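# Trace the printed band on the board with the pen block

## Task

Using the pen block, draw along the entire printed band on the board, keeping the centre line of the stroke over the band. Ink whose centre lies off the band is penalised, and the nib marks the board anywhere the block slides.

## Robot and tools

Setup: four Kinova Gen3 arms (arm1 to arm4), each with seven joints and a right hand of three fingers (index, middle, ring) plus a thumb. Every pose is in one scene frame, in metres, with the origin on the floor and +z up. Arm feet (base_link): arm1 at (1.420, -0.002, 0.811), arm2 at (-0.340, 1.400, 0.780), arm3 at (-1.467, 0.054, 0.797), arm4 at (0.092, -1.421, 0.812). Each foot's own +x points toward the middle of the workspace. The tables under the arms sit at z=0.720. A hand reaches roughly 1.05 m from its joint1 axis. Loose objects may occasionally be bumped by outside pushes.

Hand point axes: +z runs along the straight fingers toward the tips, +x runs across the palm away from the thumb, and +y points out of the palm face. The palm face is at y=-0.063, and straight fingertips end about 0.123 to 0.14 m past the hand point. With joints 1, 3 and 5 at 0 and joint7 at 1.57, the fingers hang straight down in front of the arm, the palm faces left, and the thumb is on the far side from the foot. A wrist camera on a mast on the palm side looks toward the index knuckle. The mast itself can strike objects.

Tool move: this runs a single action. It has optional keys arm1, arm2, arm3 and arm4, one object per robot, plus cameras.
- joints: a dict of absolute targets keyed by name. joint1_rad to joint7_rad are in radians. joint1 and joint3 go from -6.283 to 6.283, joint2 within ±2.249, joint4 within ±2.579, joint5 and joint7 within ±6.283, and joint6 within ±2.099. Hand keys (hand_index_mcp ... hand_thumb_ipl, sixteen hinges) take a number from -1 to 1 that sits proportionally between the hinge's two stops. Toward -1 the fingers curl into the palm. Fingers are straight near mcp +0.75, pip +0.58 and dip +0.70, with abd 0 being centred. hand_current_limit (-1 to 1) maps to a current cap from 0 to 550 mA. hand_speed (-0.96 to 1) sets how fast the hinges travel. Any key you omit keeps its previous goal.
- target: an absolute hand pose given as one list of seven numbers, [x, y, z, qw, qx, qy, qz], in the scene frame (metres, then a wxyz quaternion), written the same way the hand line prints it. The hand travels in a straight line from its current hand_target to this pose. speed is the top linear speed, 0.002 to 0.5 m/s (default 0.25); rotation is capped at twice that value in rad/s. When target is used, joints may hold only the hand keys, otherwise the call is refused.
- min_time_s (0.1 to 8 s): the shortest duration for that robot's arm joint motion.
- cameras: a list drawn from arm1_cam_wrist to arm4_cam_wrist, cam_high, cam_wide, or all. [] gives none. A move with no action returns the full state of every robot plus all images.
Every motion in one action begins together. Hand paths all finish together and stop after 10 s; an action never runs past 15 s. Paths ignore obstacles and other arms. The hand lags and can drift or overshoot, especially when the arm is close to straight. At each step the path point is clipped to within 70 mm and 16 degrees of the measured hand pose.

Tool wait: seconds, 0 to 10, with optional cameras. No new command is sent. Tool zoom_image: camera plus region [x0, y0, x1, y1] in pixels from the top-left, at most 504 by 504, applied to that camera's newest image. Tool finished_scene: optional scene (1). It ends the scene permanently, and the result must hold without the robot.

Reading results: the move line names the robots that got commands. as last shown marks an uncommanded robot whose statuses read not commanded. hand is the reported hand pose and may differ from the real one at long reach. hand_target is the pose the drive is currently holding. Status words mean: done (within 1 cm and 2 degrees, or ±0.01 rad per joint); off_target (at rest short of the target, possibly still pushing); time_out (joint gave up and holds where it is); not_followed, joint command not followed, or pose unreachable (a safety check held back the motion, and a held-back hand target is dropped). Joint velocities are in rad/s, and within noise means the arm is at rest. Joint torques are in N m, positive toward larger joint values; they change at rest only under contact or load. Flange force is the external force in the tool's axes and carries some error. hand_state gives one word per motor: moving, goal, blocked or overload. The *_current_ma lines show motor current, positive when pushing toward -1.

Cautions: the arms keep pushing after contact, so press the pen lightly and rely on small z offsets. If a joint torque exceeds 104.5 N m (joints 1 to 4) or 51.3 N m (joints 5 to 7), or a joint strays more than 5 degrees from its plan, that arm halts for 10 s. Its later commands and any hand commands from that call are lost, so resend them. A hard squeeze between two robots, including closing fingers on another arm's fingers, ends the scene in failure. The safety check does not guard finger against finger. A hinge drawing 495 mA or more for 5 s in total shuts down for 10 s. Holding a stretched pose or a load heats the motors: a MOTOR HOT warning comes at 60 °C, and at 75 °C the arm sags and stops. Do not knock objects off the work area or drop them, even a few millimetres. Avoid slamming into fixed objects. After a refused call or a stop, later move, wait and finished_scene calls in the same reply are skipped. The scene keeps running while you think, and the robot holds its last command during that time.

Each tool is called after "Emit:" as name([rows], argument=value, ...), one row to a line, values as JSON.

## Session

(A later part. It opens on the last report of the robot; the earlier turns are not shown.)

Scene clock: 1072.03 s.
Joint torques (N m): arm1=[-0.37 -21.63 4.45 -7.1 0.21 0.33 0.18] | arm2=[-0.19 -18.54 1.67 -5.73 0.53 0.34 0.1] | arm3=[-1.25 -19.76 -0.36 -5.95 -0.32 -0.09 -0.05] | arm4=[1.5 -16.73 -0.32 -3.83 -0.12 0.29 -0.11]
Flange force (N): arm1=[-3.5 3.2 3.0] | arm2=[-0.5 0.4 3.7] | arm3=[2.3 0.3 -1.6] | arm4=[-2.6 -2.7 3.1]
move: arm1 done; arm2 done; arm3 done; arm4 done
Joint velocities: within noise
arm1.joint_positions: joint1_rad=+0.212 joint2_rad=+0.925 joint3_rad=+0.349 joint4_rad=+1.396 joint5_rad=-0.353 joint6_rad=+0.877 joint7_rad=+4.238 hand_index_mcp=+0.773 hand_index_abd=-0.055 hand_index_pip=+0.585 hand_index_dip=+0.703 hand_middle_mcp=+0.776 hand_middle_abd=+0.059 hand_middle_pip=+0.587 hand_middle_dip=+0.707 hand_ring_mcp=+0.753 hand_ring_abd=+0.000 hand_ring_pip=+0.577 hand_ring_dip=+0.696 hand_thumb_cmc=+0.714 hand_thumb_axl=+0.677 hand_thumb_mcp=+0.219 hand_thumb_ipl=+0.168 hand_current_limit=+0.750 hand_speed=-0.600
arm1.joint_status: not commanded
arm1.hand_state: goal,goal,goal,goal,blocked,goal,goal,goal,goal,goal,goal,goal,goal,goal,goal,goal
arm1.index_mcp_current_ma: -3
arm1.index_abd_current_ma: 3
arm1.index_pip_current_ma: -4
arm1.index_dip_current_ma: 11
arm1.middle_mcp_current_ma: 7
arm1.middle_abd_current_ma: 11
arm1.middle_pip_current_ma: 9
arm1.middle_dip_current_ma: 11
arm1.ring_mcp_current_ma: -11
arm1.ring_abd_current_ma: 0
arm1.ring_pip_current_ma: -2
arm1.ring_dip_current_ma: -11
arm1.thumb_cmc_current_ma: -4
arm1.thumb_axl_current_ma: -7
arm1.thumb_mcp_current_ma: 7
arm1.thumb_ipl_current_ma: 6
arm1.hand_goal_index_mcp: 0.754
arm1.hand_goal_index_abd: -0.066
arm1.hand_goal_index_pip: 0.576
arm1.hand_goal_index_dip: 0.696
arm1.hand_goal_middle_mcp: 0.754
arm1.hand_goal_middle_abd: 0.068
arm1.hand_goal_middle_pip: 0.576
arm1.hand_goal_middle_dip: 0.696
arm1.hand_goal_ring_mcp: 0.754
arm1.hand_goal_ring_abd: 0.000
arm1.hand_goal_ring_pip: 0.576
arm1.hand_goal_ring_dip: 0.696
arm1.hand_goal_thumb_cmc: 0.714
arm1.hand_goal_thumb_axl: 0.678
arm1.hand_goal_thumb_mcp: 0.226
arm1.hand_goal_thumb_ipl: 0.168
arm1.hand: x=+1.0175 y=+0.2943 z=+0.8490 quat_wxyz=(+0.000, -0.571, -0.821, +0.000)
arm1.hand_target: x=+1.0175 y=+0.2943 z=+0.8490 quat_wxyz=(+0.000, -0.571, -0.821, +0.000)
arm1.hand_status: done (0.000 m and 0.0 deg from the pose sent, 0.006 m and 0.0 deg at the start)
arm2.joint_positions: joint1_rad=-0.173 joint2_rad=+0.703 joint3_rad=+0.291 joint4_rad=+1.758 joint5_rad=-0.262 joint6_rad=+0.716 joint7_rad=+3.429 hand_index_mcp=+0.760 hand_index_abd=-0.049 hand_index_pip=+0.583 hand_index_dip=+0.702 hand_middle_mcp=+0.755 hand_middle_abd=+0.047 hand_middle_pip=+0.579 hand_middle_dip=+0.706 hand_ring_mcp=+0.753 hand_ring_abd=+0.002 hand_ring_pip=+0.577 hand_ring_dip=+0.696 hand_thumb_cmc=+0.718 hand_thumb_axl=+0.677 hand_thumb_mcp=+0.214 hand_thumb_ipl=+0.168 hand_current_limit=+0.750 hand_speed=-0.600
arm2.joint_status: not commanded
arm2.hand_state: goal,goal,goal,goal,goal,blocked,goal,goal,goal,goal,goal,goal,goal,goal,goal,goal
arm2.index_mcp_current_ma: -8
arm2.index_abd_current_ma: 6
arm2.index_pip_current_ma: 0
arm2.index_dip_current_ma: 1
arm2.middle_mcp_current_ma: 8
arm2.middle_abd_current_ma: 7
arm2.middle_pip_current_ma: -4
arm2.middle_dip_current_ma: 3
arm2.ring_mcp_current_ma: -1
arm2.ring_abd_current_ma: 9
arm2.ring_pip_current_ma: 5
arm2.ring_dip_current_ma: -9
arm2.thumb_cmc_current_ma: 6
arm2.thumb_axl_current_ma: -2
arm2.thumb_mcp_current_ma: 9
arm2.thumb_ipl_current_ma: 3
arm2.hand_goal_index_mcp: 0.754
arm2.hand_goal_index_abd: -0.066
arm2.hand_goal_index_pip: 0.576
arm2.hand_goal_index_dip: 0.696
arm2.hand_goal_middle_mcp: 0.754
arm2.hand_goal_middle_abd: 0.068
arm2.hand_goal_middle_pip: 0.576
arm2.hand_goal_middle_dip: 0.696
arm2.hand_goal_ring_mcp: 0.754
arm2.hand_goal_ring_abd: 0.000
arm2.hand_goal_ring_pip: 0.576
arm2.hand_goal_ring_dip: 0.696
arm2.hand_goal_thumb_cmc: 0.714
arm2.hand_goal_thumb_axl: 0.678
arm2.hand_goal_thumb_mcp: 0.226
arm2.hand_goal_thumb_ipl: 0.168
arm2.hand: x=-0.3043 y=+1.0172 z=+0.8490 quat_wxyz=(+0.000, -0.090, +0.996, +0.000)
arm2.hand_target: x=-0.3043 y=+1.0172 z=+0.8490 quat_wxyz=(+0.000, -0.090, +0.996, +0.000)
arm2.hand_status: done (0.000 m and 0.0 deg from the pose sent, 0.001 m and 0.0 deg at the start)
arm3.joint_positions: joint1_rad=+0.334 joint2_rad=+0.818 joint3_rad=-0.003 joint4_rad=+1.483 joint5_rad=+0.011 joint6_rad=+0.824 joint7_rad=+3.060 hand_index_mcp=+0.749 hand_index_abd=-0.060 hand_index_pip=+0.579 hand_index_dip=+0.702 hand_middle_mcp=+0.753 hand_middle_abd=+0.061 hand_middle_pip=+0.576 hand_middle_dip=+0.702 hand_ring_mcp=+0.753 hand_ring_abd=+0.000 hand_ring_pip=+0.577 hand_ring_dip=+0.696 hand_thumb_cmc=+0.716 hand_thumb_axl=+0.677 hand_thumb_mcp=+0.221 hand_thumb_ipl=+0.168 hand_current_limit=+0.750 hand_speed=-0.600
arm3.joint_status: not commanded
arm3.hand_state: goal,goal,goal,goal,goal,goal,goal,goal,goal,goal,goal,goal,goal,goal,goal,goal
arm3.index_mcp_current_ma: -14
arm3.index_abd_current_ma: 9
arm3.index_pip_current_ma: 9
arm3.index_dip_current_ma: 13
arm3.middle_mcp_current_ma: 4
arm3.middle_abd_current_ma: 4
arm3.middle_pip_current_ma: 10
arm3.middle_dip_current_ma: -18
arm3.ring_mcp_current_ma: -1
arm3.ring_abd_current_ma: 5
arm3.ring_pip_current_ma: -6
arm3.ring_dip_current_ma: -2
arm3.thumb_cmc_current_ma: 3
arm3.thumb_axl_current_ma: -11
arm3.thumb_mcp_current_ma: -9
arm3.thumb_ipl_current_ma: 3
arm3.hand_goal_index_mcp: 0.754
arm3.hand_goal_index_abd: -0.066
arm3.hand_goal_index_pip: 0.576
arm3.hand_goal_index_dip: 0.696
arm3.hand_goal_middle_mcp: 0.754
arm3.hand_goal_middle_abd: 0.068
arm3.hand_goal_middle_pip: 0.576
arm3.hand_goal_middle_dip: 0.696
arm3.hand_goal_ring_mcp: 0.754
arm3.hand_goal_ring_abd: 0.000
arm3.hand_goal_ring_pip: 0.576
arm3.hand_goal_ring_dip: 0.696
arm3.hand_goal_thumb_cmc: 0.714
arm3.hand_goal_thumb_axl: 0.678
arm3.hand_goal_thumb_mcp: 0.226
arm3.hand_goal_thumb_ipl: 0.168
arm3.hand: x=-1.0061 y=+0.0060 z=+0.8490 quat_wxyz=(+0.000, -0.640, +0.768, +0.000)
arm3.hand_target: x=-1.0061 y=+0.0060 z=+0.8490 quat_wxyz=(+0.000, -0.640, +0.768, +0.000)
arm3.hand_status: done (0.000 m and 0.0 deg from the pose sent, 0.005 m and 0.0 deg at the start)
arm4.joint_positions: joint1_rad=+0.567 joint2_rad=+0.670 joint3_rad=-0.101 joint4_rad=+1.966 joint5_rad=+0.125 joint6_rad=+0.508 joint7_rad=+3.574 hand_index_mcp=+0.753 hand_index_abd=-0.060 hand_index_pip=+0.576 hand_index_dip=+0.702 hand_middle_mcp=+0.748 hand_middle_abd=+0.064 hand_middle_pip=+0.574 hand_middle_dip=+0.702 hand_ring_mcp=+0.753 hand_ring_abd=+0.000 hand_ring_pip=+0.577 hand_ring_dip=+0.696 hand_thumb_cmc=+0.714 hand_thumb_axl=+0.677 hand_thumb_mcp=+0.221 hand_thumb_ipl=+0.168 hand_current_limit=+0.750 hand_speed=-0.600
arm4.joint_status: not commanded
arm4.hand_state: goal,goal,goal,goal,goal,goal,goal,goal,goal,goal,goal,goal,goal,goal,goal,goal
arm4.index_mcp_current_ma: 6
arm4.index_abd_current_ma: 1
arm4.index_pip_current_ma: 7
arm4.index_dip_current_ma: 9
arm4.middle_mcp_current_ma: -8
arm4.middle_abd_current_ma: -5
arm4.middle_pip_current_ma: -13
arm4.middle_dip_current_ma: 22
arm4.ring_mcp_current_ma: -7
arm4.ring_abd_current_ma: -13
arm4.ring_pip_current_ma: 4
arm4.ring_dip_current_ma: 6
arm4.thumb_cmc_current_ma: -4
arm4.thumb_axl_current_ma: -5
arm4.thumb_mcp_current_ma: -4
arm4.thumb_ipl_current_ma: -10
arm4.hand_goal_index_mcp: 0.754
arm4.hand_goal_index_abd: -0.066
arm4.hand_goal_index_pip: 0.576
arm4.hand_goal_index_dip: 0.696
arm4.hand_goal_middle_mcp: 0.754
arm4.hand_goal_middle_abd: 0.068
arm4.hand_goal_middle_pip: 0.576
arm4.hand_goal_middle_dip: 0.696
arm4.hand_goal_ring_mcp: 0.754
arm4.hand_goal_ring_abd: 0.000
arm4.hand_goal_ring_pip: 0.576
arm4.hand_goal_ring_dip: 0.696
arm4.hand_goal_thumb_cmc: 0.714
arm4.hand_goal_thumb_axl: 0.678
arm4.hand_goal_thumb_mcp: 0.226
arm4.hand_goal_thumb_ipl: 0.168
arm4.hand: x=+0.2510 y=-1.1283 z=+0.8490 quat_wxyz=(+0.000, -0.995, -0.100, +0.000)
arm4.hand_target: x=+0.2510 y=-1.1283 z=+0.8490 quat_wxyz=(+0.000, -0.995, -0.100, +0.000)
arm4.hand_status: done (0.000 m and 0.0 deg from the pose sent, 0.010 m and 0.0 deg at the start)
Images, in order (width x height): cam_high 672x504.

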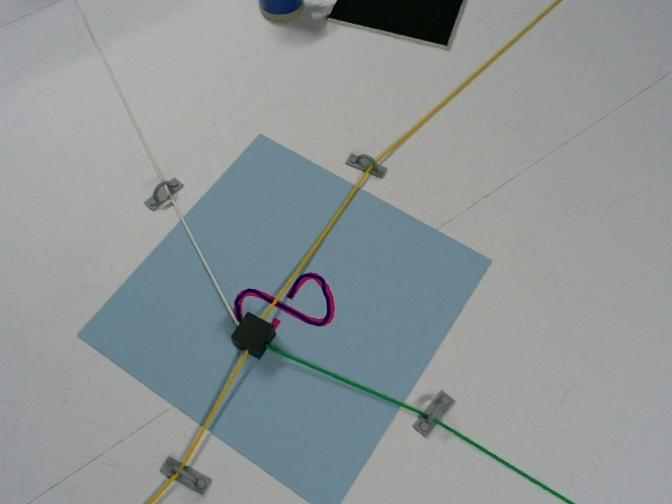

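Emit:
move(arm2={"target":[-0.3054,1.0232,0.849,0,-0.0898,0.996,0],"speed":0.012}, arm3={"target":[-1.0038,0.0055,0.849,0,-0.64,0.7684,0],"speed":0.014}, arm4={"target":[0.2499,-1.1232,0.849,0,-0.995,-0.1002,0],"speed":0.014}, cameras=["cam_high"])

Emit:
zoom_image(camera="cam_high", region=[216, 288, 296, 348])

Scene clock: 1082.70 s.
Joint torques (N m): arm1=[-0.31 -21.65 4.47 -7.11 0.19 0.33 0.19] | arm2=[-0.12 -17.64 1.61 -5.01 0.61 0.59 0.2] | arm3=[-1.21 -19.78 -0.4 -5.95 -0.33 -0.1 -0.05] | arm4=[1.5 -16.87 -0.38 -3.89 -0.12 0.29 -0.1]
Flange force (N): arm1=[-3.6 3.1 3.0] | arm2=[-0.8 -0.4 2.6] | arm3=[2.2 0.2 -1.7] | arm4=[-2.6 -2.7 3.1]
move: arm2 done; arm3 done; arm4 done
Joint velocities: within noise
arm1: as last shown
arm1.index_mcp_current_ma: -8
arm1.index_abd_current_ma: -10
arm1.index_pip_current_ma: -7
arm1.index_dip_current_ma: -3
arm1.middle_mcp_current_ma: 2
arm1.middle_abd_current_ma: 15
arm1.middle_pip_current_ma: 6
arm1.middle_dip_current_ma: 4
arm1.ring_mcp_current_ma: -5
arm1.ring_abd_current_ma: -5
arm1.ring_pip_current_ma: 2
arm1.ring_dip_current_ma: -12
arm1.thumb_cmc_current_ma: 5
arm1.thumb_axl_current_ma: -4
arm1.thumb_mcp_current_ma: 0
arm1.thumb_ipl_current_ma: 2
arm2.joint_positions: joint1_rad=-0.173 joint2_rad=+0.694 joint3_rad=+0.291 joint4_rad=+1.780 joint5_rad=-0.262 joint6_rad=+0.703 joint7_rad=+3.432 hand_index_mcp=+0.776 hand_index_abd=-0.049 hand_index_pip=+0.588 hand_index_dip=+0.702 hand_middle_mcp=+0.766 hand_middle_abd=+0.047 hand_middle_pip=+0.590 hand_middle_dip=+0.706 hand_ring_mcp=+0.753 hand_ring_abd=+0.002 hand_ring_pip=+0.577 hand_ring_dip=+0.696 hand_thumb_cmc=+0.718 hand_thumb_axl=+0.677 hand_thumb_mcp=+0.214 hand_thumb_ipl=+0.168 hand_current_limit=+0.750 hand_speed=-0.600
arm2.joint_status: not commanded
arm2.hand_state: blocked,goal,goal,goal,goal,blocked,goal,goal,goal,goal,goal,goal,goal,goal,goal,goal
arm2.index_mcp_current_ma: 0
arm2.index_abd_current_ma: 5
arm2.index_pip_current_ma: -6
arm2.index_dip_current_ma: 4
arm2.middle_mcp_current_ma: 11
arm2.middle_abd_current_ma: 7
arm2.middle_pip_current_ma: 0
arm2.middle_dip_current_ma: 2
arm2.ring_mcp_current_ma: 1
arm2.ring_abd_current_ma: 2
arm2.ring_pip_current_ma: 2
arm2.ring_dip_current_ma: -9
arm2.thumb_cmc_current_ma: 10
arm2.thumb_axl_current_ma: -2
arm2.thumb_mcp_current_ma: 7
arm2.thumb_ipl_current_ma: 8
arm2.hand_goal_index_mcp: 0.754
arm2.hand_goal_index_abd: -0.066
arm2.hand_goal_index_pip: 0.576
arm2.hand_goal_index_dip: 0.696
arm2.hand_goal_middle_mcp: 0.754
arm2.hand_goal_middle_abd: 0.068
arm2.hand_goal_middle_pip: 0.576
arm2.hand_goal_middle_dip: 0.696
arm2.hand_goal_ring_mcp: 0.754
arm2.hand_goal_ring_abd: 0.000
arm2.hand_goal_ring_pip: 0.576
arm2.hand_goal_ring_dip: 0.696
arm2.hand_goal_thumb_cmc: 0.714
arm2.hand_goal_thumb_axl: 0.678
arm2.hand_goal_thumb_mcp: 0.226
arm2.hand_goal_thumb_ipl: 0.168
arm2.hand: x=-0.3054 y=+1.0232 z=+0.8490 quat_wxyz=(+0.000, -0.090, +0.996, +0.000)
arm2.hand_target: x=-0.3054 y=+1.0232 z=+0.8490 quat_wxyz=(+0.000, -0.090, +0.996, +0.000)
arm2.hand_status: done (0.000 m and 0.0 deg from the pose sent, 0.006 m and 0.0 deg at the start)
arm3.joint_positions: joint1_rad=+0.335 joint2_rad=+0.822 joint3_rad=-0.003 joint4_rad=+1.473 joint5_rad=+0.011 joint6_rad=+0.830 joint7_rad=+3.061 hand_index_mcp=+0.749 hand_index_abd=-0.060 hand_index_pip=+0.579 hand_index_dip=+0.702 hand_middle_mcp=+0.753 hand_middle_abd=+0.061 hand_middle_pip=+0.576 hand_middle_dip=+0.702 hand_ring_mcp=+0.753 hand_ring_abd=+0.000 hand_ring_pip=+0.577 hand_ring_dip=+0.696 hand_thumb_cmc=+0.716 hand_thumb_axl=+0.677 hand_thumb_mcp=+0.221 hand_thumb_ipl=+0.168 hand_current_limit=+0.750 hand_speed=-0.600
arm3.joint_status: not commanded
arm3.hand_state: goal,goal,goal,goal,goal,goal,goal,goal,goal,goal,goal,goal,goal,goal,goal,goal
arm3.index_mcp_current_ma: -10
arm3.index_abd_current_ma: 1
arm3.index_pip_current_ma: 9
arm3.index_dip_current_ma: 6
arm3.middle_mcp_current_ma: -8
arm3.middle_abd_current_ma: 3
arm3.middle_pip_current_ma: 0
arm3.middle_dip_current_ma: -8
arm3.ring_mcp_current_ma: -5
arm3.ring_abd_current_ma: -1
arm3.ring_pip_current_ma: -11
arm3.ring_dip_current_ma: 8
arm3.thumb_cmc_current_ma: -2
arm3.thumb_axl_current_ma: -3
arm3.thumb_mcp_current_ma: -5
arm3.thumb_ipl_current_ma: -13
arm3.hand_goal_index_mcp: 0.754
arm3.hand_goal_index_abd: -0.066
arm3.hand_goal_index_pip: 0.576
arm3.hand_goal_index_dip: 0.696
arm3.hand_goal_middle_mcp: 0.754
arm3.hand_goal_middle_abd: 0.068
arm3.hand_goal_middle_pip: 0.576
arm3.hand_goal_middle_dip: 0.696
arm3.hand_goal_ring_mcp: 0.754
arm3.hand_goal_ring_abd: 0.000
arm3.hand_goal_ring_pip: 0.576
arm3.hand_goal_ring_dip: 0.696
arm3.hand_goal_thumb_cmc: 0.714
arm3.hand_goal_thumb_axl: 0.678
arm3.hand_goal_thumb_mcp: 0.226
arm3.hand_goal_thumb_ipl: 0.168
arm3.hand: x=-1.0038 y=+0.0055 z=+0.8490 quat_wxyz=(+0.000, -0.640, +0.768, +0.000)
arm3.hand_target: x=-1.0038 y=+0.0055 z=+0.8490 quat_wxyz=(+0.000, -0.640, +0.768, +0.000)
arm3.hand_status: done (0.000 m and 0.0 deg from the pose sent, 0.002 m and 0.0 deg at the start)
arm4.joint_positions: joint1_rad=+0.560 joint2_rad=+0.675 joint3_rad=-0.101 joint4_rad=+1.951 joint5_rad=+0.123 joint6_rad=+0.517 joint7_rad=+3.570 hand_index_mcp=+0.753 hand_index_abd=-0.060 hand_index_pip=+0.576 hand_index_dip=+0.702 hand_middle_mcp=+0.748 hand_middle_abd=+0.064 hand_middle_pip=+0.574 hand_middle_dip=+0.702 hand_ring_mcp=+0.753 hand_ring_abd=+0.000 hand_ring_pip=+0.577 hand_ring_dip=+0.696 hand_thumb_cmc=+0.714 hand_thumb_axl=+0.677 hand_thumb_mcp=+0.221 hand_thumb_ipl=+0.168 hand_current_limit=+0.750 hand_speed=-0.600
arm4.joint_status: not commanded
arm4.hand_state: goal,goal,goal,goal,goal,goal,goal,goal,goal,goal,goal,goal,goal,goal,goal,goal
arm4.index_mcp_current_ma: 0
arm4.index_abd_current_ma: -4
arm4.index_pip_current_ma: 6
arm4.index_dip_current_ma: 9
arm4.middle_mcp_current_ma: -10
arm4.middle_abd_current_ma: -11
arm4.middle_pip_current_ma: -11
arm4.middle_dip_current_ma: 21
arm4.ring_mcp_current_ma: -8
arm4.ring_abd_current_ma: -13
arm4.ring_pip_current_ma: 0
arm4.ring_dip_current_ma: 7
arm4.thumb_cmc_current_ma: -6
arm4.thumb_axl_current_ma: -8
arm4.thumb_mcp_current_ma: -8
arm4.thumb_ipl_current_ma: -8
arm4.hand_goal_index_mcp: 0.754
arm4.hand_goal_index_abd: -0.066
arm4.hand_goal_index_pip: 0.576
arm4.hand_goal_index_dip: 0.696
arm4.hand_goal_middle_mcp: 0.754
arm4.hand_goal_middle_abd: 0.068
arm4.hand_goal_middle_pip: 0.576
arm4.hand_goal_middle_dip: 0.696
arm4.hand_goal_ring_mcp: 0.754
arm4.hand_goal_ring_abd: 0.000
arm4.hand_goal_ring_pip: 0.576
arm4.hand_goal_ring_dip: 0.696
arm4.hand_goal_thumb_cmc: 0.714
arm4.hand_goal_thumb_axl: 0.678
arm4.hand_goal_thumb_mcp: 0.226
arm4.hand_goal_thumb_ipl: 0.168
arm4.hand: x=+0.2499 y=-1.1232 z=+0.8490 quat_wxyz=(+0.000, -0.995, -0.100, +0.000)
arm4.hand_target: x=+0.2499 y=-1.1232 z=+0.8490 quat_wxyz=(+0.000, -0.995, -0.100, +0.000)
arm4.hand_status: done (0.000 m and 0.0 deg from the pose sent, 0.005 m and 0.0 deg at the start)
Images, in order (width x height): cam_high 672x504.

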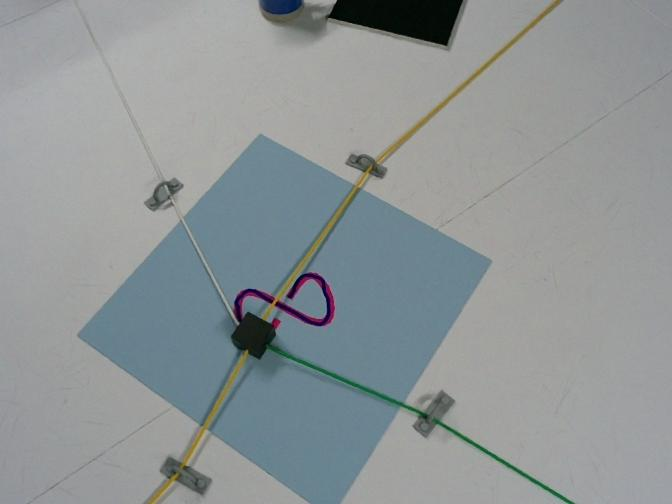

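Scaled by 6.300.

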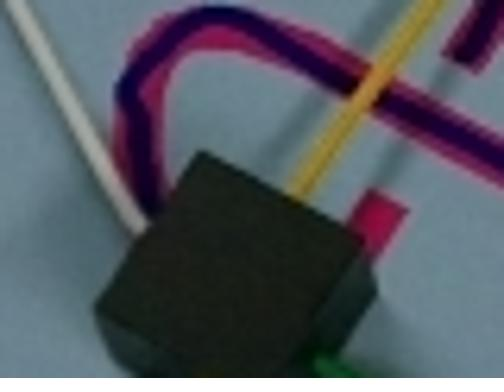

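Emit:
move(arm1={"target":[1.0224,0.2961,0.849,0,-0.5714,-0.8206,0],"speed":0.012}, arm2={"target":[-0.3068,1.0310,0.849,0,-0.0898,0.996,0],"speed":0.012}, cameras=["cam_high"])

Emit:
zoom_image(camera="cam_high", region=[216, 284, 296, 344])

Scene clock: 1088.60 s.
Joint torques (N m): arm1=[-0.4 -21.57 4.37 -7.12 0.09 0.25 0.15] | arm2=[-0.06 -17.36 1.62 -4.64 0.68 0.67 0.19] | arm3=[-1.26 -19.84 -0.4 -5.99 -0.34 -0.05 -0.05] | arm4=[1.55 -16.86 -0.3 -3.84 -0.12 0.33 -0.1]
Flange force (N): arm1=[-3.4 3.2 2.9] | arm2=[-0.8 -1.2 2.8] | arm3=[2.3 0.4 -1.5] | arm4=[-2.7 -2.8 3.2]
move: arm1 done; arm2 done
Joint velocities: within noise
arm1.joint_positions: joint1_rad=+0.218 joint2_rad=+0.919 joint3_rad=+0.348 joint4_rad=+1.411 joint5_rad=-0.353 joint6_rad=+0.868 joint7_rad=+4.246 hand_index_mcp=+0.773 hand_index_abd=-0.055 hand_index_pip=+0.585 hand_index_dip=+0.703 hand_middle_mcp=+0.776 hand_middle_abd=+0.059 hand_middle_pip=+0.587 hand_middle_dip=+0.707 hand_ring_mcp=+0.753 hand_ring_abd=+0.000 hand_ring_pip=+0.577 hand_ring_dip=+0.696 hand_thumb_cmc=+0.714 hand_thumb_axl=+0.677 hand_thumb_mcp=+0.219 hand_thumb_ipl=+0.168 hand_current_limit=+0.750 hand_speed=-0.600
arm1.joint_status: not commanded
arm1.hand_state: goal,goal,goal,goal,blocked,goal,goal,goal,goal,goal,goal,goal,goal,goal,goal,goal
arm1.index_mcp_current_ma: -5
arm1.index_abd_current_ma: -5
arm1.index_pip_current_ma: 0
arm1.index_dip_current_ma: 3
arm1.middle_mcp_current_ma: 11
arm1.middle_abd_current_ma: 6
arm1.middle_pip_current_ma: 17
arm1.middle_dip_current_ma: 5
arm1.ring_mcp_current_ma: -1
arm1.ring_abd_current_ma: -2
arm1.ring_pip_current_ma: -5
arm1.ring_dip_current_ma: -7
arm1.thumb_cmc_current_ma: 2
arm1.thumb_axl_current_ma: -2
arm1.thumb_mcp_current_ma: 6
arm1.thumb_ipl_current_ma: 5
arm1.hand_goal_index_mcp: 0.754
arm1.hand_goal_index_abd: -0.066
arm1.hand_goal_index_pip: 0.576
arm1.hand_goal_index_dip: 0.696
arm1.hand_goal_middle_mcp: 0.754
arm1.hand_goal_middle_abd: 0.068
arm1.hand_goal_middle_pip: 0.576
arm1.hand_goal_middle_dip: 0.696
arm1.hand_goal_ring_mcp: 0.754
arm1.hand_goal_ring_abd: 0.000
arm1.hand_goal_ring_pip: 0.576
arm1.hand_goal_ring_dip: 0.696
arm1.hand_goal_thumb_cmc: 0.714
arm1.hand_goal_thumb_axl: 0.678
arm1.hand_goal_thumb_mcp: 0.226
arm1.hand_goal_thumb_ipl: 0.168
arm1.hand: x=+1.0224 y=+0.2961 z=+0.8490 quat_wxyz=(+0.000, -0.571, -0.821, +0.000)
arm1.hand_target: x=+1.0224 y=+0.2961 z=+0.8490 quat_wxyz=(+0.000, -0.571, -0.821, +0.000)
arm1.hand_status: done (0.000 m and 0.0 deg from the pose sent, 0.005 m and 0.0 deg at the start)
arm2.joint_positions: joint1_rad=-0.174 joint2_rad=+0.681 joint3_rad=+0.290 joint4_rad=+1.808 joint5_rad=-0.262 joint6_rad=+0.687 joint7_rad=+3.436 hand_index_mcp=+0.788 hand_index_abd=-0.049 hand_index_pip=+0.588 hand_index_dip=+0.702 hand_middle_mcp=+0.778 hand_middle_abd=+0.047 hand_middle_pip=+0.590 hand_middle_dip=+0.706 hand_ring_mcp=+0.753 hand_ring_abd=+0.002 hand_ring_pip=+0.577 hand_ring_dip=+0.696 hand_thumb_cmc=+0.718 hand_thumb_axl=+0.677 hand_thumb_mcp=+0.214 hand_thumb_ipl=+0.168 hand_current_limit=+0.750 hand_speed=-0.600
arm2.joint_status: not commanded
arm2.hand_state: blocked,goal,goal,goal,blocked,blocked,goal,goal,goal,goal,goal,goal,goal,goal,goal,goal
arm2.index_mcp_current_ma: -3
arm2.index_abd_current_ma: 2
arm2.index_pip_current_ma: 1
arm2.index_dip_current_ma: 0
arm2.middle_mcp_current_ma: 17
arm2.middle_abd_current_ma: 11
arm2.middle_pip_current_ma: 2
arm2.middle_dip_current_ma: -1
arm2.ring_mcp_current_ma: 0
arm2.ring_abd_current_ma: 8
arm2.ring_pip_current_ma: 5
arm2.ring_dip_current_ma: -5
arm2.thumb_cmc_current_ma: 11
arm2.thumb_axl_current_ma: -4
arm2.thumb_mcp_current_ma: 7
arm2.thumb_ipl_current_ma: 4
arm2.hand_goal_index_mcp: 0.754
arm2.hand_goal_index_abd: -0.066
arm2.hand_goal_index_pip: 0.576
arm2.hand_goal_index_dip: 0.696
arm2.hand_goal_middle_mcp: 0.754
arm2.hand_goal_middle_abd: 0.068
arm2.hand_goal_middle_pip: 0.576
arm2.hand_goal_middle_dip: 0.696
arm2.hand_goal_ring_mcp: 0.754
arm2.hand_goal_ring_abd: 0.000
arm2.hand_goal_ring_pip: 0.576
arm2.hand_goal_ring_dip: 0.696
arm2.hand_goal_thumb_cmc: 0.714
arm2.hand_goal_thumb_axl: 0.678
arm2.hand_goal_thumb_mcp: 0.226
arm2.hand_goal_thumb_ipl: 0.168
arm2.hand: x=-0.3068 y=+1.0310 z=+0.8490 quat_wxyz=(+0.000, -0.090, +0.996, +0.000)
arm2.hand_target: x=-0.3068 y=+1.0310 z=+0.8490 quat_wxyz=(+0.000, -0.090, +0.996, +0.000)
arm2.hand_status: done (0.000 m and 0.0 deg from the pose sent, 0.008 m and 0.0 deg at the start)
arm3, arm4: as last shown
arm3.index_mcp_current_ma: -16
arm3.index_abd_current_ma: 13
arm3.index_pip_current_ma: 14
arm3.index_dip_current_ma: 16
arm3.middle_mcp_current_ma: 24
arm3.middle_abd_current_ma: 6
arm3.middle_pip_current_ma: 8
arm3.middle_dip_current_ma: -16
arm3.ring_mcp_current_ma: -14
arm3.ring_abd_current_ma: -10
arm3.ring_pip_current_ma: 6
arm3.thumb_cmc_current_ma: 9
arm3.thumb_axl_current_ma: 4
arm3.thumb_mcp_current_ma: -9
arm3.thumb_ipl_current_ma: -6
arm4.index_mcp_current_ma: -1
arm4.index_abd_current_ma: -1
arm4.index_pip_current_ma: 3
arm4.index_dip_current_ma: 7
arm4.middle_mcp_current_ma: -15
arm4.middle_abd_current_ma: -12
arm4.middle_pip_current_ma: -8
arm4.middle_dip_current_ma: 19
arm4.ring_mcp_current_ma: -10
arm4.ring_abd_current_ma: -2
arm4.ring_pip_current_ma: 7
arm4.thumb_cmc_current_ma: -5
arm4.thumb_mcp_current_ma: -6
Images, in order (width x height): cam_high 672x504.

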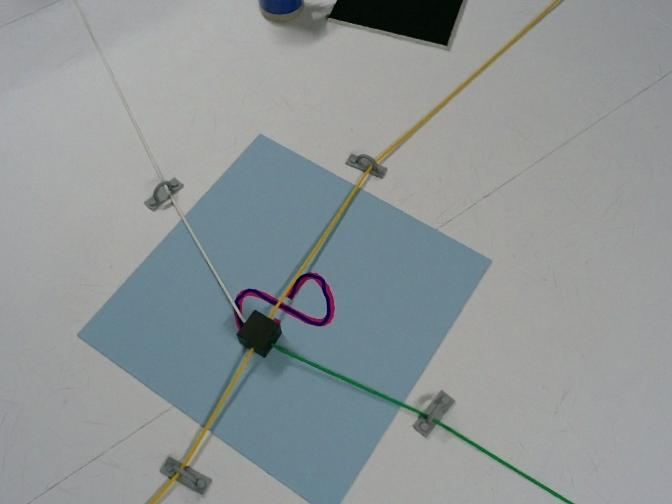

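Scaled by 6.300.

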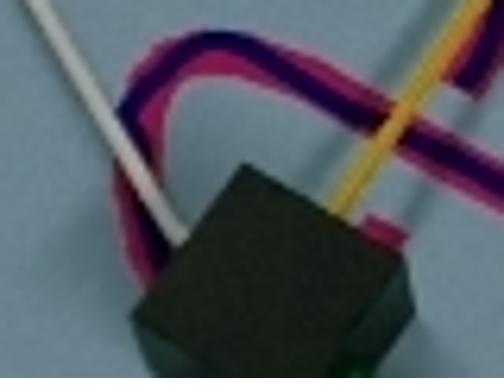

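Emit:
move(arm1={"target":[1.0270,0.2978,0.849,0,-0.5714,-0.8206,0],"speed":0.012}, arm2={"target":[-0.30905,1.0432,0.849,0,-0.0898,0.996,0],"speed":0.012}, arm4={"target":[0.2477,-1.1123,0.849,0,-0.995,-0.1002,0],"speed":0.012}, cameras=["cam_high"])

Emit:
zoom_image(camera="cam_high", region=[216, 276, 296, 336])

Scene clock: 1103.50 s.
Joint torques (N m): arm1=[-0.46 -21.47 4.28 -7.2 0.08 0.23 0.16] | arm2=[-0.1 -16.79 1.53 -4.38 0.7 0.81 0.17] | arm3=[-1.22 -19.86 -0.38 -5.98 -0.3 -0.07 -0.06] | arm4=[1.5 -17.2 -0.34 -4.03 -0.14 0.29 -0.11]
Flange force (N): arm1=[-3.6 3.5 2.9] | arm2=[-0.7 -1.1 2.9] | arm3=[2.2 0.3 -1.5] | arm4=[-2.5 -2.7 3.0]
move: arm1 done; arm2 done; arm4 done
Joint velocities: within noise
arm1.joint_positions: joint1_rad=+0.223 joint2_rad=+0.914 joint3_rad=+0.347 joint4_rad=+1.424 joint5_rad=-0.352 joint6_rad=+0.861 joint7_rad=+4.255 hand_index_mcp=+0.772 hand_index_abd=-0.055 hand_index_pip=+0.585 hand_index_dip=+0.703 hand_middle_mcp=+0.776 hand_middle_abd=+0.059 hand_middle_pip=+0.587 hand_middle_dip=+0.707 hand_ring_mcp=+0.753 hand_ring_abd=+0.000 hand_ring_pip=+0.577 hand_ring_dip=+0.696 hand_thumb_cmc=+0.714 hand_thumb_axl=+0.677 hand_thumb_mcp=+0.219 hand_thumb_ipl=+0.168 hand_current_limit=+0.750 hand_speed=-0.600
arm1.joint_status: not commanded
arm1.hand_state: goal,goal,goal,goal,blocked,goal,goal,goal,goal,goal,goal,goal,goal,goal,goal,goal
arm1.index_mcp_current_ma: -11
arm1.index_abd_current_ma: -5
arm1.index_pip_current_ma: -2
arm1.index_dip_current_ma: 4
arm1.middle_mcp_current_ma: 8
arm1.middle_abd_current_ma: 8
arm1.middle_pip_current_ma: 3
arm1.middle_dip_current_ma: 0
arm1.ring_mcp_current_ma: -11
arm1.ring_abd_current_ma: -1
arm1.ring_pip_current_ma: 2
arm1.ring_dip_current_ma: 0
arm1.thumb_cmc_current_ma: 2
arm1.thumb_axl_current_ma: -4
arm1.thumb_mcp_current_ma: 3
arm1.thumb_ipl_current_ma: 2
arm1.hand_goal_index_mcp: 0.754
arm1.hand_goal_index_abd: -0.066
arm1.hand_goal_index_pip: 0.576
arm1.hand_goal_index_dip: 0.696
arm1.hand_goal_middle_mcp: 0.754
arm1.hand_goal_middle_abd: 0.068
arm1.hand_goal_middle_pip: 0.576
arm1.hand_goal_middle_dip: 0.696
arm1.hand_goal_ring_mcp: 0.754
arm1.hand_goal_ring_abd: 0.000
arm1.hand_goal_ring_pip: 0.576
arm1.hand_goal_ring_dip: 0.696
arm1.hand_goal_thumb_cmc: 0.714
arm1.hand_goal_thumb_axl: 0.678
arm1.hand_goal_thumb_mcp: 0.226
arm1.hand_goal_thumb_ipl: 0.168
arm1.hand: x=+1.0270 y=+0.2978 z=+0.8490 quat_wxyz=(+0.000, -0.571, -0.821, +0.000)
arm1.hand_target: x=+1.0270 y=+0.2978 z=+0.8490 quat_wxyz=(+0.000, -0.571, -0.821, +0.000)
arm1.hand_status: done (0.000 m and 0.0 deg from the pose sent, 0.005 m and 0.0 deg at the start)
arm2.joint_positions: joint1_rad=-0.175 joint2_rad=+0.662 joint3_rad=+0.289 joint4_rad=+1.852 joint5_rad=-0.262 joint6_rad=+0.662 joint7_rad=+3.441 hand_index_mcp=+0.797 hand_index_abd=-0.049 hand_index_pip=+0.593 hand_index_dip=+0.702 hand_middle_mcp=+0.787 hand_middle_abd=+0.047 hand_middle_pip=+0.592 hand_middle_dip=+0.706 hand_ring_mcp=+0.753 hand_ring_abd=+0.002 hand_ring_pip=+0.577 hand_ring_dip=+0.696 hand_thumb_cmc=+0.718 hand_thumb_axl=+0.677 hand_thumb_mcp=+0.214 hand_thumb_ipl=+0.168 hand_current_limit=+0.750 hand_speed=-0.600
arm2.joint_status: not commanded
arm2.hand_state: blocked,goal,goal,goal,blocked,blocked,goal,goal,goal,goal,goal,goal,goal,goal,goal,goal
arm2.index_mcp_current_ma: 4
arm2.index_abd_current_ma: 4
arm2.index_pip_current_ma: 7
arm2.index_dip_current_ma: 7
arm2.middle_mcp_current_ma: 23
arm2.middle_abd_current_ma: 8
arm2.middle_pip_current_ma: 4
arm2.middle_dip_current_ma: -5
arm2.ring_mcp_current_ma: -2
arm2.ring_abd_current_ma: 4
arm2.ring_pip_current_ma: 8
arm2.ring_dip_current_ma: -9
arm2.thumb_cmc_current_ma: 10
arm2.thumb_axl_current_ma: -1
arm2.thumb_mcp_current_ma: 10
arm2.thumb_ipl_current_ma: 2
arm2.hand_goal_index_mcp: 0.754
arm2.hand_goal_index_abd: -0.066
arm2.hand_goal_index_pip: 0.576
arm2.hand_goal_index_dip: 0.696
arm2.hand_goal_middle_mcp: 0.754
arm2.hand_goal_middle_abd: 0.068
arm2.hand_goal_middle_pip: 0.576
arm2.hand_goal_middle_dip: 0.696
arm2.hand_goal_ring_mcp: 0.754
arm2.hand_goal_ring_abd: 0.000
arm2.hand_goal_ring_pip: 0.576
arm2.hand_goal_ring_dip: 0.696
arm2.hand_goal_thumb_cmc: 0.714
arm2.hand_goal_thumb_axl: 0.678
arm2.hand_goal_thumb_mcp: 0.226
arm2.hand_goal_thumb_ipl: 0.168
arm2.hand: x=-0.3090 y=+1.0432 z=+0.8490 quat_wxyz=(+0.000, -0.090, +0.996, +0.000)
arm2.hand_target: x=-0.3090 y=+1.0432 z=+0.8490 quat_wxyz=(+0.000, -0.090, +0.996, +0.000)
arm2.hand_status: done (0.000 m and 0.0 deg from the pose sent, 0.012 m and 0.0 deg at the start)
arm3: as last shown
arm3.index_mcp_current_ma: -12
arm3.index_abd_current_ma: -10
arm3.index_pip_current_ma: -3
arm3.index_dip_current_ma: 5
arm3.middle_mcp_current_ma: 2
arm3.middle_abd_current_ma: 10
arm3.middle_pip_current_ma: 9
arm3.middle_dip_current_ma: -5
arm3.ring_mcp_current_ma: -2
arm3.ring_abd_current_ma: -8
arm3.ring_pip_current_ma: -2
arm3.ring_dip_current_ma: -9
arm3.thumb_cmc_current_ma: -2
arm3.thumb_axl_current_ma: -3
arm3.thumb_mcp_current_ma: -7
arm3.thumb_ipl_current_ma: -9
arm4.joint_positions: joint1_rad=+0.545 joint2_rad=+0.687 joint3_rad=-0.100 joint4_rad=+1.920 joint5_rad=+0.120 joint6_rad=+0.537 joint7_rad=+3.560 hand_index_mcp=+0.753 hand_index_abd=-0.060 hand_index_pip=+0.576 hand_index_dip=+0.702 hand_middle_mcp=+0.748 hand_middle_abd=+0.064 hand_middle_pip=+0.574 hand_middle_dip=+0.702 hand_ring_mcp=+0.753 hand_ring_abd=+0.000 hand_ring_pip=+0.577 hand_ring_dip=+0.696 hand_thumb_cmc=+0.714 hand_thumb_axl=+0.677 hand_thumb_mcp=+0.221 hand_thumb_ipl=+0.168 hand_current_limit=+0.750 hand_speed=-0.600
arm4.joint_status: not commanded
arm4.hand_state: goal,goal,goal,goal,goal,goal,goal,goal,goal,goal,goal,goal,goal,goal,goal,goal
arm4.index_mcp_current_ma: 3
arm4.index_abd_current_ma: 2
arm4.index_pip_current_ma: 9
arm4.index_dip_current_ma: 10
arm4.middle_mcp_current_ma: -7
arm4.middle_abd_current_ma: -7
arm4.middle_pip_current_ma: -3
arm4.middle_dip_current_ma: 16
arm4.ring_mcp_current_ma: -10
arm4.ring_abd_current_ma: -9
arm4.ring_pip_current_ma: 5
arm4.ring_dip_current_ma: 5
arm4.thumb_cmc_current_ma: -5
arm4.thumb_axl_current_ma: -6
arm4.thumb_mcp_current_ma: -10
arm4.thumb_ipl_current_ma: -10
arm4.hand_goal_index_mcp: 0.754
arm4.hand_goal_index_abd: -0.066
arm4.hand_goal_index_pip: 0.576
arm4.hand_goal_index_dip: 0.696
arm4.hand_goal_middle_mcp: 0.754
arm4.hand_goal_middle_abd: 0.068
arm4.hand_goal_middle_pip: 0.576
arm4.hand_goal_middle_dip: 0.696
arm4.hand_goal_ring_mcp: 0.754
arm4.hand_goal_ring_abd: 0.000
arm4.hand_goal_ring_pip: 0.576
arm4.hand_goal_ring_dip: 0.696
arm4.hand_goal_thumb_cmc: 0.714
arm4.hand_goal_thumb_axl: 0.678
arm4.hand_goal_thumb_mcp: 0.226
arm4.hand_goal_thumb_ipl: 0.168
arm4.hand: x=+0.2477 y=-1.1123 z=+0.8490 quat_wxyz=(+0.000, -0.995, -0.100, +0.000)
arm4.hand_target: x=+0.2477 y=-1.1123 z=+0.8490 quat_wxyz=(+0.000, -0.995, -0.100, +0.000)
arm4.hand_status: done (0.000 m and 0.0 deg from the pose sent, 0.011 m and 0.0 deg at the start)
Images, in order (width x height): cam_high 672x504.

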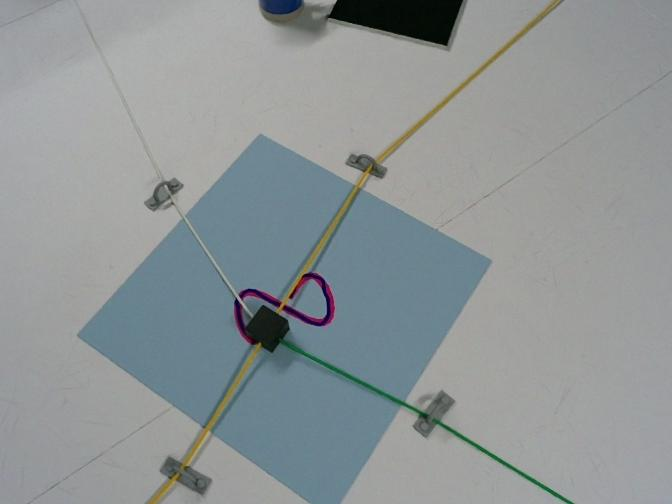

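Scaled by 6.300.

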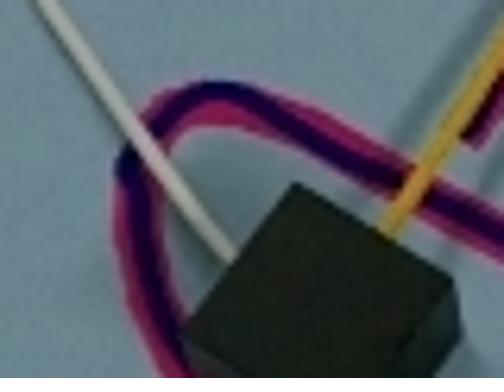

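Emit:
zoom_image(camera="cam_high", region=[240, 296, 300, 356])

Scaled by 8.400.

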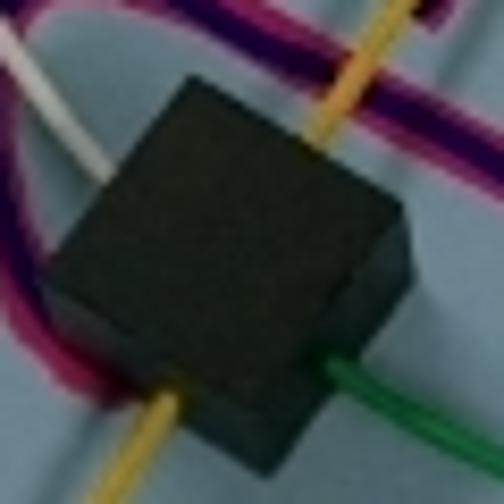

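Emit:
move(arm1={"target":[1.0220,0.2960,0.849,0,-0.5714,-0.8206,0],"speed":0.012}, arm2={"target":[-0.3102,1.0498,0.849,0,-0.0898,0.996,0],"speed":0.012}, arm4={"target":[0.2467,-1.1074,0.849,0,-0.995,-0.1002,0],"speed":0.012}, cameras=["cam_high"])

Emit:
zoom_image(camera="cam_high", region=[240, 288, 300, 348])

Scene clock: 1136.70 s.
Joint torques (N m): arm1=[-0.7 -21.64 4.06 -7.41 -0.1 0.14 0.13] | arm2=[-0.04 -16.5 1.63 -4.34 0.68 0.73 0.2] | arm3=[-1.26 -19.83 -0.32 -5.99 -0.34 -0.08 -0.03] | arm4=[1.51 -17.32 -0.33 -4.03 -0.13 0.3 -0.11]
Flange force (N): arm1=[-3.6 4.1 2.7] | arm2=[-0.9 -1.0 2.8] | arm3=[2.3 0.3 -1.6] | arm4=[-2.4 -2.8 2.9]
move: arm1 done; arm2 done; arm4 done
Joint velocities: within noise
arm1.joint_positions: joint1_rad=+0.218 joint2_rad=+0.920 joint3_rad=+0.348 joint4_rad=+1.409 joint5_rad=-0.352 joint6_rad=+0.869 joint7_rad=+4.246 hand_index_mcp=+0.755 hand_index_abd=-0.056 hand_index_pip=+0.580 hand_index_dip=+0.703 hand_middle_mcp=+0.756 hand_middle_abd=+0.059 hand_middle_pip=+0.578 hand_middle_dip=+0.706 hand_ring_mcp=+0.753 hand_ring_abd=+0.000 hand_ring_pip=+0.577 hand_ring_dip=+0.696 hand_thumb_cmc=+0.714 hand_thumb_axl=+0.677 hand_thumb_mcp=+0.219 hand_thumb_ipl=+0.168 hand_current_limit=+0.750 hand_speed=-0.600
arm1.joint_status: not commanded
arm1.hand_state: goal,goal,goal,goal,goal,goal,goal,goal,goal,goal,goal,goal,goal,goal,goal,goal
arm1.index_mcp_current_ma: -14
arm1.index_abd_current_ma: 0
arm1.index_pip_current_ma: -9
arm1.index_dip_current_ma: 8
arm1.middle_mcp_current_ma: 15
arm1.middle_abd_current_ma: 12
arm1.middle_pip_current_ma: 10
arm1.middle_dip_current_ma: 10
arm1.ring_mcp_current_ma: -13
arm1.ring_abd_current_ma: -10
arm1.ring_pip_current_ma: -3
arm1.ring_dip_current_ma: 0
arm1.thumb_cmc_current_ma: 1
arm1.thumb_axl_current_ma: -5
arm1.thumb_mcp_current_ma: 6
arm1.thumb_ipl_current_ma: 6
arm1.hand_goal_index_mcp: 0.754
arm1.hand_goal_index_abd: -0.066
arm1.hand_goal_index_pip: 0.576
arm1.hand_goal_index_dip: 0.696
arm1.hand_goal_middle_mcp: 0.754
arm1.hand_goal_middle_abd: 0.068
arm1.hand_goal_middle_pip: 0.576
arm1.hand_goal_middle_dip: 0.696
arm1.hand_goal_ring_mcp: 0.754
arm1.hand_goal_ring_abd: 0.000
arm1.hand_goal_ring_pip: 0.576
arm1.hand_goal_ring_dip: 0.696
arm1.hand_goal_thumb_cmc: 0.714
arm1.hand_goal_thumb_axl: 0.678
arm1.hand_goal_thumb_mcp: 0.226
arm1.hand_goal_thumb_ipl: 0.168
arm1.hand: x=+1.0220 y=+0.2960 z=+0.8490 quat_wxyz=(+0.000, -0.571, -0.821, +0.000)
arm1.hand_target: x=+1.0220 y=+0.2960 z=+0.8490 quat_wxyz=(+0.000, -0.571, -0.821, +0.000)
arm1.hand_status: done (0.000 m and 0.0 deg from the pose sent, 0.005 m and 0.0 deg at the start)
arm2.joint_positions: joint1_rad=-0.175 joint2_rad=+0.652 joint3_rad=+0.288 joint4_rad=+1.875 joint5_rad=-0.262 joint6_rad=+0.649 joint7_rad=+3.444 hand_index_mcp=+0.807 hand_index_abd=-0.049 hand_index_pip=+0.597 hand_index_dip=+0.702 hand_middle_mcp=+0.796 hand_middle_abd=+0.047 hand_middle_pip=+0.598 hand_middle_dip=+0.706 hand_ring_mcp=+0.753 hand_ring_abd=+0.002 hand_ring_pip=+0.577 hand_ring_dip=+0.696 hand_thumb_cmc=+0.718 hand_thumb_axl=+0.677 hand_thumb_mcp=+0.214 hand_thumb_ipl=+0.168 hand_current_limit=+0.750 hand_speed=-0.600
arm2.joint_status: not commanded
arm2.hand_state: blocked,goal,blocked,goal,blocked,blocked,blocked,goal,goal,goal,goal,goal,goal,goal,goal,goal
arm2.index_mcp_current_ma: 9
arm2.index_abd_current_ma: 3
arm2.index_pip_current_ma: -2
arm2.index_dip_current_ma: 4
arm2.middle_mcp_current_ma: 19
arm2.middle_abd_current_ma: 7
arm2.middle_pip_current_ma: 4
arm2.middle_dip_current_ma: -3
arm2.ring_mcp_current_ma: 0
arm2.ring_abd_current_ma: 6
arm2.ring_pip_current_ma: 7
arm2.ring_dip_current_ma: -5
arm2.thumb_cmc_current_ma: 4
arm2.thumb_axl_current_ma: -3
arm2.thumb_mcp_current_ma: 9
arm2.thumb_ipl_current_ma: 6
arm2.hand_goal_index_mcp: 0.754
arm2.hand_goal_index_abd: -0.066
arm2.hand_goal_index_pip: 0.576
arm2.hand_goal_index_dip: 0.696
arm2.hand_goal_middle_mcp: 0.754
arm2.hand_goal_middle_abd: 0.068
arm2.hand_goal_middle_pip: 0.576
arm2.hand_goal_middle_dip: 0.696
arm2.hand_goal_ring_mcp: 0.754
arm2.hand_goal_ring_abd: 0.000
arm2.hand_goal_ring_pip: 0.576
arm2.hand_goal_ring_dip: 0.696
arm2.hand_goal_thumb_cmc: 0.714
arm2.hand_goal_thumb_axl: 0.678
arm2.hand_goal_thumb_mcp: 0.226
arm2.hand_goal_thumb_ipl: 0.168
arm2.hand: x=-0.3102 y=+1.0498 z=+0.8490 quat_wxyz=(+0.000, -0.090, +0.996, +0.000)
arm2.hand_target: x=-0.3102 y=+1.0498 z=+0.8490 quat_wxyz=(+0.000, -0.090, +0.996, +0.000)
arm2.hand_status: done (0.000 m and 0.0 deg from the pose sent, 0.007 m and 0.0 deg at the start)
arm3: as last shown
arm3.index_mcp_current_ma: -22
arm3.index_abd_current_ma: 3
arm3.index_pip_current_ma: 17
arm3.index_dip_current_ma: 18
arm3.middle_mcp_current_ma: 5
arm3.middle_abd_current_ma: 7
arm3.middle_pip_current_ma: 2
arm3.middle_dip_current_ma: -19
arm3.ring_mcp_current_ma: -1
arm3.ring_pip_current_ma: 9
arm3.ring_dip_current_ma: -4
arm3.thumb_cmc_current_ma: 5
arm3.thumb_axl_current_ma: 2
arm3.thumb_mcp_current_ma: -8
arm3.thumb_ipl_current_ma: -12
arm4.joint_positions: joint1_rad=+0.539 joint2_rad=+0.692 joint3_rad=-0.100 joint4_rad=+1.906 joint5_rad=+0.119 joint6_rad=+0.546 joint7_rad=+3.556 hand_index_mcp=+0.753 hand_index_abd=-0.060 hand_index_pip=+0.576 hand_index_dip=+0.702 hand_middle_mcp=+0.748 hand_middle_abd=+0.064 hand_middle_pip=+0.574 hand_middle_dip=+0.702 hand_ring_mcp=+0.753 hand_ring_abd=+0.000 hand_ring_pip=+0.577 hand_ring_dip=+0.696 hand_thumb_cmc=+0.714 hand_thumb_axl=+0.677 hand_thumb_mcp=+0.221 hand_thumb_ipl=+0.168 hand_current_limit=+0.750 hand_speed=-0.600
arm4.joint_status: not commanded
arm4.hand_state: goal,goal,goal,goal,goal,goal,goal,goal,goal,goal,goal,goal,goal,goal,goal,goal
arm4.index_mcp_current_ma: -4
arm4.index_abd_current_ma: -2
arm4.index_pip_current_ma: 4
arm4.index_dip_current_ma: 8
arm4.middle_mcp_current_ma: -14
arm4.middle_abd_current_ma: -9
arm4.middle_pip_current_ma: -20
arm4.middle_dip_current_ma: 17
arm4.ring_mcp_current_ma: -17
arm4.ring_abd_current_ma: -6
arm4.ring_pip_current_ma: 3
arm4.ring_dip_current_ma: 5
arm4.thumb_cmc_current_ma: -5
arm4.thumb_axl_current_ma: -14
arm4.thumb_mcp_current_ma: -5
arm4.thumb_ipl_current_ma: -12
arm4.hand_goal_index_mcp: 0.754
arm4.hand_goal_index_abd: -0.066
arm4.hand_goal_index_pip: 0.576
arm4.hand_goal_index_dip: 0.696
arm4.hand_goal_middle_mcp: 0.754
arm4.hand_goal_middle_abd: 0.068
arm4.hand_goal_middle_pip: 0.576
arm4.hand_goal_middle_dip: 0.696
arm4.hand_goal_ring_mcp: 0.754
arm4.hand_goal_ring_abd: 0.000
arm4.hand_goal_ring_pip: 0.576
arm4.hand_goal_ring_dip: 0.696
arm4.hand_goal_thumb_cmc: 0.714
arm4.hand_goal_thumb_axl: 0.678
arm4.hand_goal_thumb_mcp: 0.226
arm4.hand_goal_thumb_ipl: 0.168
arm4.hand: x=+0.2467 y=-1.1074 z=+0.8490 quat_wxyz=(+0.000, -0.995, -0.100, +0.000)
arm4.hand_target: x=+0.2467 y=-1.1074 z=+0.8490 quat_wxyz=(+0.000, -0.995, -0.100, +0.000)
arm4.hand_status: done (0.000 m and 0.0 deg from the pose sent, 0.005 m and 0.0 deg at the start)
Images, in order (width x height): cam_high 672x504.

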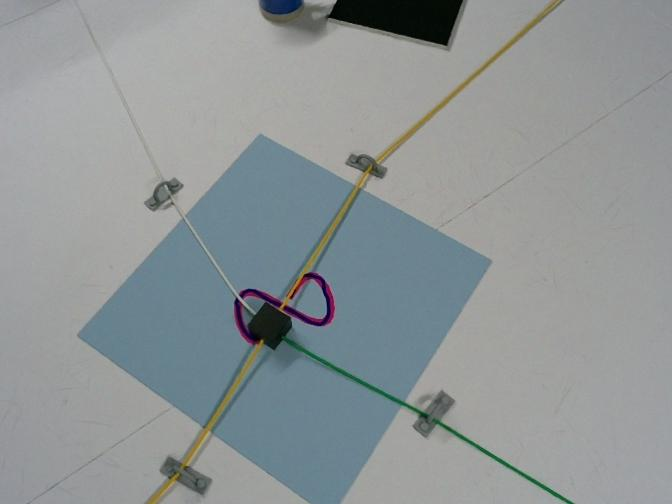

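Scaled by 8.400.

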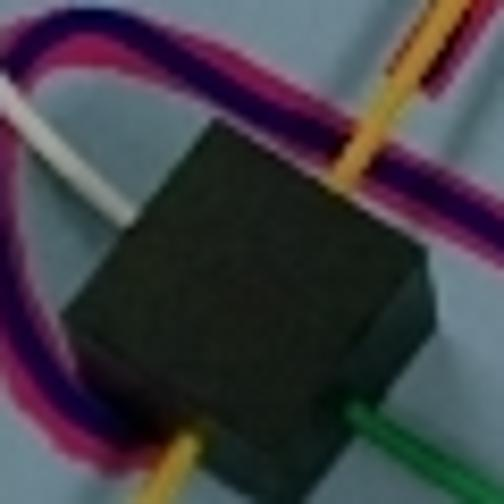

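Emit:
move(arm2={"target":[-0.3117,1.0577,0.849,0,-0.0898,0.996,0],"speed":0.012}, arm4={"target":[0.2454,-1.1010,0.849,0,-0.995,-0.1002,0],"speed":0.012}, cameras=["cam_high"])

Emit:
zoom_image(camera="cam_high", region=[240, 280, 300, 340])

Scene clock: 1146.87 s.
Joint torques (N m): arm1=[-0.72 -21.63 4 -7.43 -0.08 0.11 0.11] | arm2=[-0.04 -16.33 1.57 -4.22 0.65 0.81 0.13] | arm3=[-1.23 -19.81 -0.36 -5.99 -0.29 -0.07 -0.02] | arm4=[1.52 -17.51 -0.32 -4.18 -0.12 0.3 -0.11]
Flange force (N): arm1=[-3.5 4.1 2.6] | arm2=[-0.7 -1.0 3.3] | arm3=[2.2 0.4 -1.6] | arm4=[-2.5 -2.6 2.9]
move: arm2 done; arm4 done
Joint velocities: within noise
arm1, arm3: as last shown
arm1.index_mcp_current_ma: -7
arm1.index_abd_current_ma: -6
arm1.index_pip_current_ma: -13
arm1.index_dip_current_ma: 5
arm1.middle_mcp_current_ma: 7
arm1.middle_abd_current_ma: 8
arm1.middle_pip_current_ma: 7
arm1.middle_dip_current_ma: 5
arm1.ring_mcp_current_ma: -8
arm1.ring_abd_current_ma: -5
arm1.ring_pip_current_ma: 1
arm1.ring_dip_current_ma: -7
arm1.thumb_cmc_current_ma: -3
arm1.thumb_axl_current_ma: 4
arm1.thumb_mcp_current_ma: 2
arm1.thumb_ipl_current_ma: -4
arm2.joint_positions: joint1_rad=-0.175 joint2_rad=+0.640 joint3_rad=+0.287 joint4_rad=+1.902 joint5_rad=-0.262 joint6_rad=+0.633 joint7_rad=+3.448 hand_index_mcp=+0.807 hand_index_abd=-0.049 hand_index_pip=+0.598 hand_index_dip=+0.702 hand_middle_mcp=+0.796 hand_middle_abd=+0.047 hand_middle_pip=+0.598 hand_middle_dip=+0.706 hand_ring_mcp=+0.753 hand_ring_abd=+0.002 hand_ring_pip=+0.577 hand_ring_dip=+0.696 hand_thumb_cmc=+0.718 hand_thumb_axl=+0.677 hand_thumb_mcp=+0.214 hand_thumb_ipl=+0.168 hand_current_limit=+0.750 hand_speed=-0.600
arm2.joint_status: not commanded
arm2.hand_state: blocked,goal,blocked,goal,blocked,blocked,blocked,goal,goal,goal,goal,goal,goal,goal,goal,goal
arm2.index_mcp_current_ma: 9
arm2.index_abd_current_ma: -1
arm2.index_pip_current_ma: -1
arm2.index_dip_current_ma: 0
arm2.middle_mcp_current_ma: 27
arm2.middle_abd_current_ma: 5
arm2.middle_pip_current_ma: 2
arm2.middle_dip_current_ma: -2
arm2.ring_mcp_current_ma: 3
arm2.ring_abd_current_ma: 5
arm2.ring_pip_current_ma: 3
arm2.ring_dip_current_ma: -7
arm2.thumb_cmc_current_ma: 8
arm2.thumb_axl_current_ma: -2
arm2.thumb_mcp_current_ma: 4
arm2.thumb_ipl_current_ma: 6
arm2.hand_goal_index_mcp: 0.754
arm2.hand_goal_index_abd: -0.066
arm2.hand_goal_index_pip: 0.576
arm2.hand_goal_index_dip: 0.696
arm2.hand_goal_middle_mcp: 0.754
arm2.hand_goal_middle_abd: 0.068
arm2.hand_goal_middle_pip: 0.576
arm2.hand_goal_middle_dip: 0.696
arm2.hand_goal_ring_mcp: 0.754
arm2.hand_goal_ring_abd: 0.000
arm2.hand_goal_ring_pip: 0.576
arm2.hand_goal_ring_dip: 0.696
arm2.hand_goal_thumb_cmc: 0.714
arm2.hand_goal_thumb_axl: 0.678
arm2.hand_goal_thumb_mcp: 0.226
arm2.hand_goal_thumb_ipl: 0.168
arm2.hand: x=-0.3117 y=+1.0577 z=+0.8490 quat_wxyz=(+0.000, -0.090, +0.996, +0.000)
arm2.hand_target: x=-0.3117 y=+1.0577 z=+0.8490 quat_wxyz=(+0.000, -0.090, +0.996, +0.000)
arm2.hand_status: done (0.000 m and 0.0 deg from the pose sent, 0.008 m and 0.0 deg at the start)
arm3.index_mcp_current_ma: -2
arm3.index_abd_current_ma: 8
arm3.index_pip_current_ma: 18
arm3.index_dip_current_ma: 6
arm3.middle_mcp_current_ma: 11
arm3.middle_abd_current_ma: 0
arm3.middle_pip_current_ma: -1
arm3.middle_dip_current_ma: -12
arm3.ring_mcp_current_ma: -16
arm3.ring_abd_current_ma: -7
arm3.ring_pip_current_ma: 16
arm3.ring_dip_current_ma: 4
arm3.thumb_cmc_current_ma: 0
arm3.thumb_axl_current_ma: -6
arm3.thumb_mcp_current_ma: -9
arm3.thumb_ipl_current_ma: -1
arm4.joint_positions: joint1_rad=+0.531 joint2_rad=+0.699 joint3_rad=-0.100 joint4_rad=+1.887 joint5_rad=+0.118 joint6_rad=+0.558 joint7_rad=+3.550 hand_index_mcp=+0.753 hand_index_abd=-0.060 hand_index_pip=+0.576 hand_index_dip=+0.702 hand_middle_mcp=+0.748 hand_middle_abd=+0.064 hand_middle_pip=+0.574 hand_middle_dip=+0.702 hand_ring_mcp=+0.753 hand_ring_abd=+0.000 hand_ring_pip=+0.577 hand_ring_dip=+0.696 hand_thumb_cmc=+0.714 hand_thumb_axl=+0.677 hand_thumb_mcp=+0.221 hand_thumb_ipl=+0.168 hand_current_limit=+0.750 hand_speed=-0.600
arm4.joint_status: not commanded
arm4.hand_state: goal,goal,goal,goal,goal,goal,goal,goal,goal,goal,goal,goal,goal,goal,goal,goal
arm4.index_mcp_current_ma: 0
arm4.index_abd_current_ma: 1
arm4.index_pip_current_ma: 11
arm4.index_dip_current_ma: 3
arm4.middle_mcp_current_ma: -14
arm4.middle_abd_current_ma: -8
arm4.middle_pip_current_ma: -10
arm4.middle_dip_current_ma: 24
arm4.ring_mcp_current_ma: -10
arm4.ring_abd_current_ma: -6
arm4.ring_pip_current_ma: 8
arm4.ring_dip_current_ma: 8
arm4.thumb_cmc_current_ma: -4
arm4.thumb_axl_current_ma: -12
arm4.thumb_mcp_current_ma: -10
arm4.thumb_ipl_current_ma: -14
arm4.hand_goal_index_mcp: 0.754
arm4.hand_goal_index_abd: -0.066
arm4.hand_goal_index_pip: 0.576
arm4.hand_goal_index_dip: 0.696
arm4.hand_goal_middle_mcp: 0.754
arm4.hand_goal_middle_abd: 0.068
arm4.hand_goal_middle_pip: 0.576
arm4.hand_goal_middle_dip: 0.696
arm4.hand_goal_ring_mcp: 0.754
arm4.hand_goal_ring_abd: 0.000
arm4.hand_goal_ring_pip: 0.576
arm4.hand_goal_ring_dip: 0.696
arm4.hand_goal_thumb_cmc: 0.714
arm4.hand_goal_thumb_axl: 0.678
arm4.hand_goal_thumb_mcp: 0.226
arm4.hand_goal_thumb_ipl: 0.168
arm4.hand: x=+0.2454 y=-1.1010 z=+0.8490 quat_wxyz=(+0.000, -0.995, -0.100, +0.000)
arm4.hand_target: x=+0.2454 y=-1.1010 z=+0.8490 quat_wxyz=(+0.000, -0.995, -0.100, +0.000)
arm4.hand_status: done (0.000 m and 0.0 deg from the pose sent, 0.007 m and 0.0 deg at the start)
Images, in order (width x height): cam_high 672x504.

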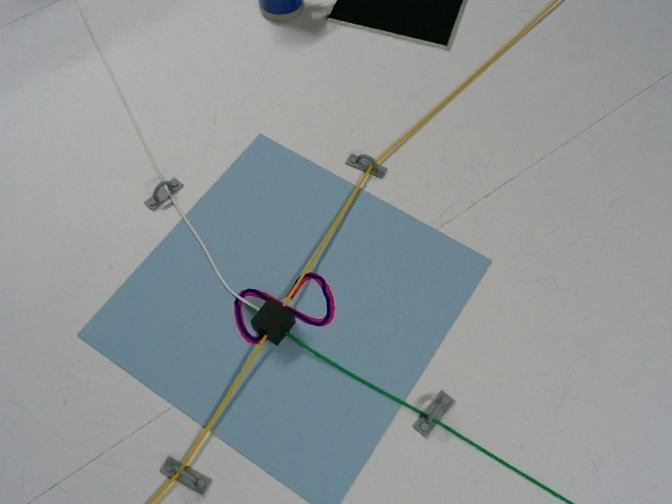

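Scaled by 8.400.

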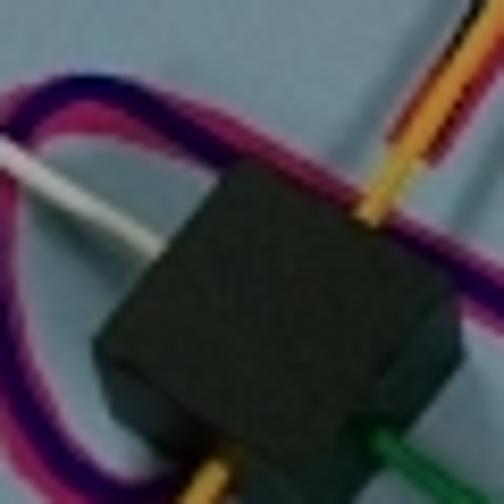

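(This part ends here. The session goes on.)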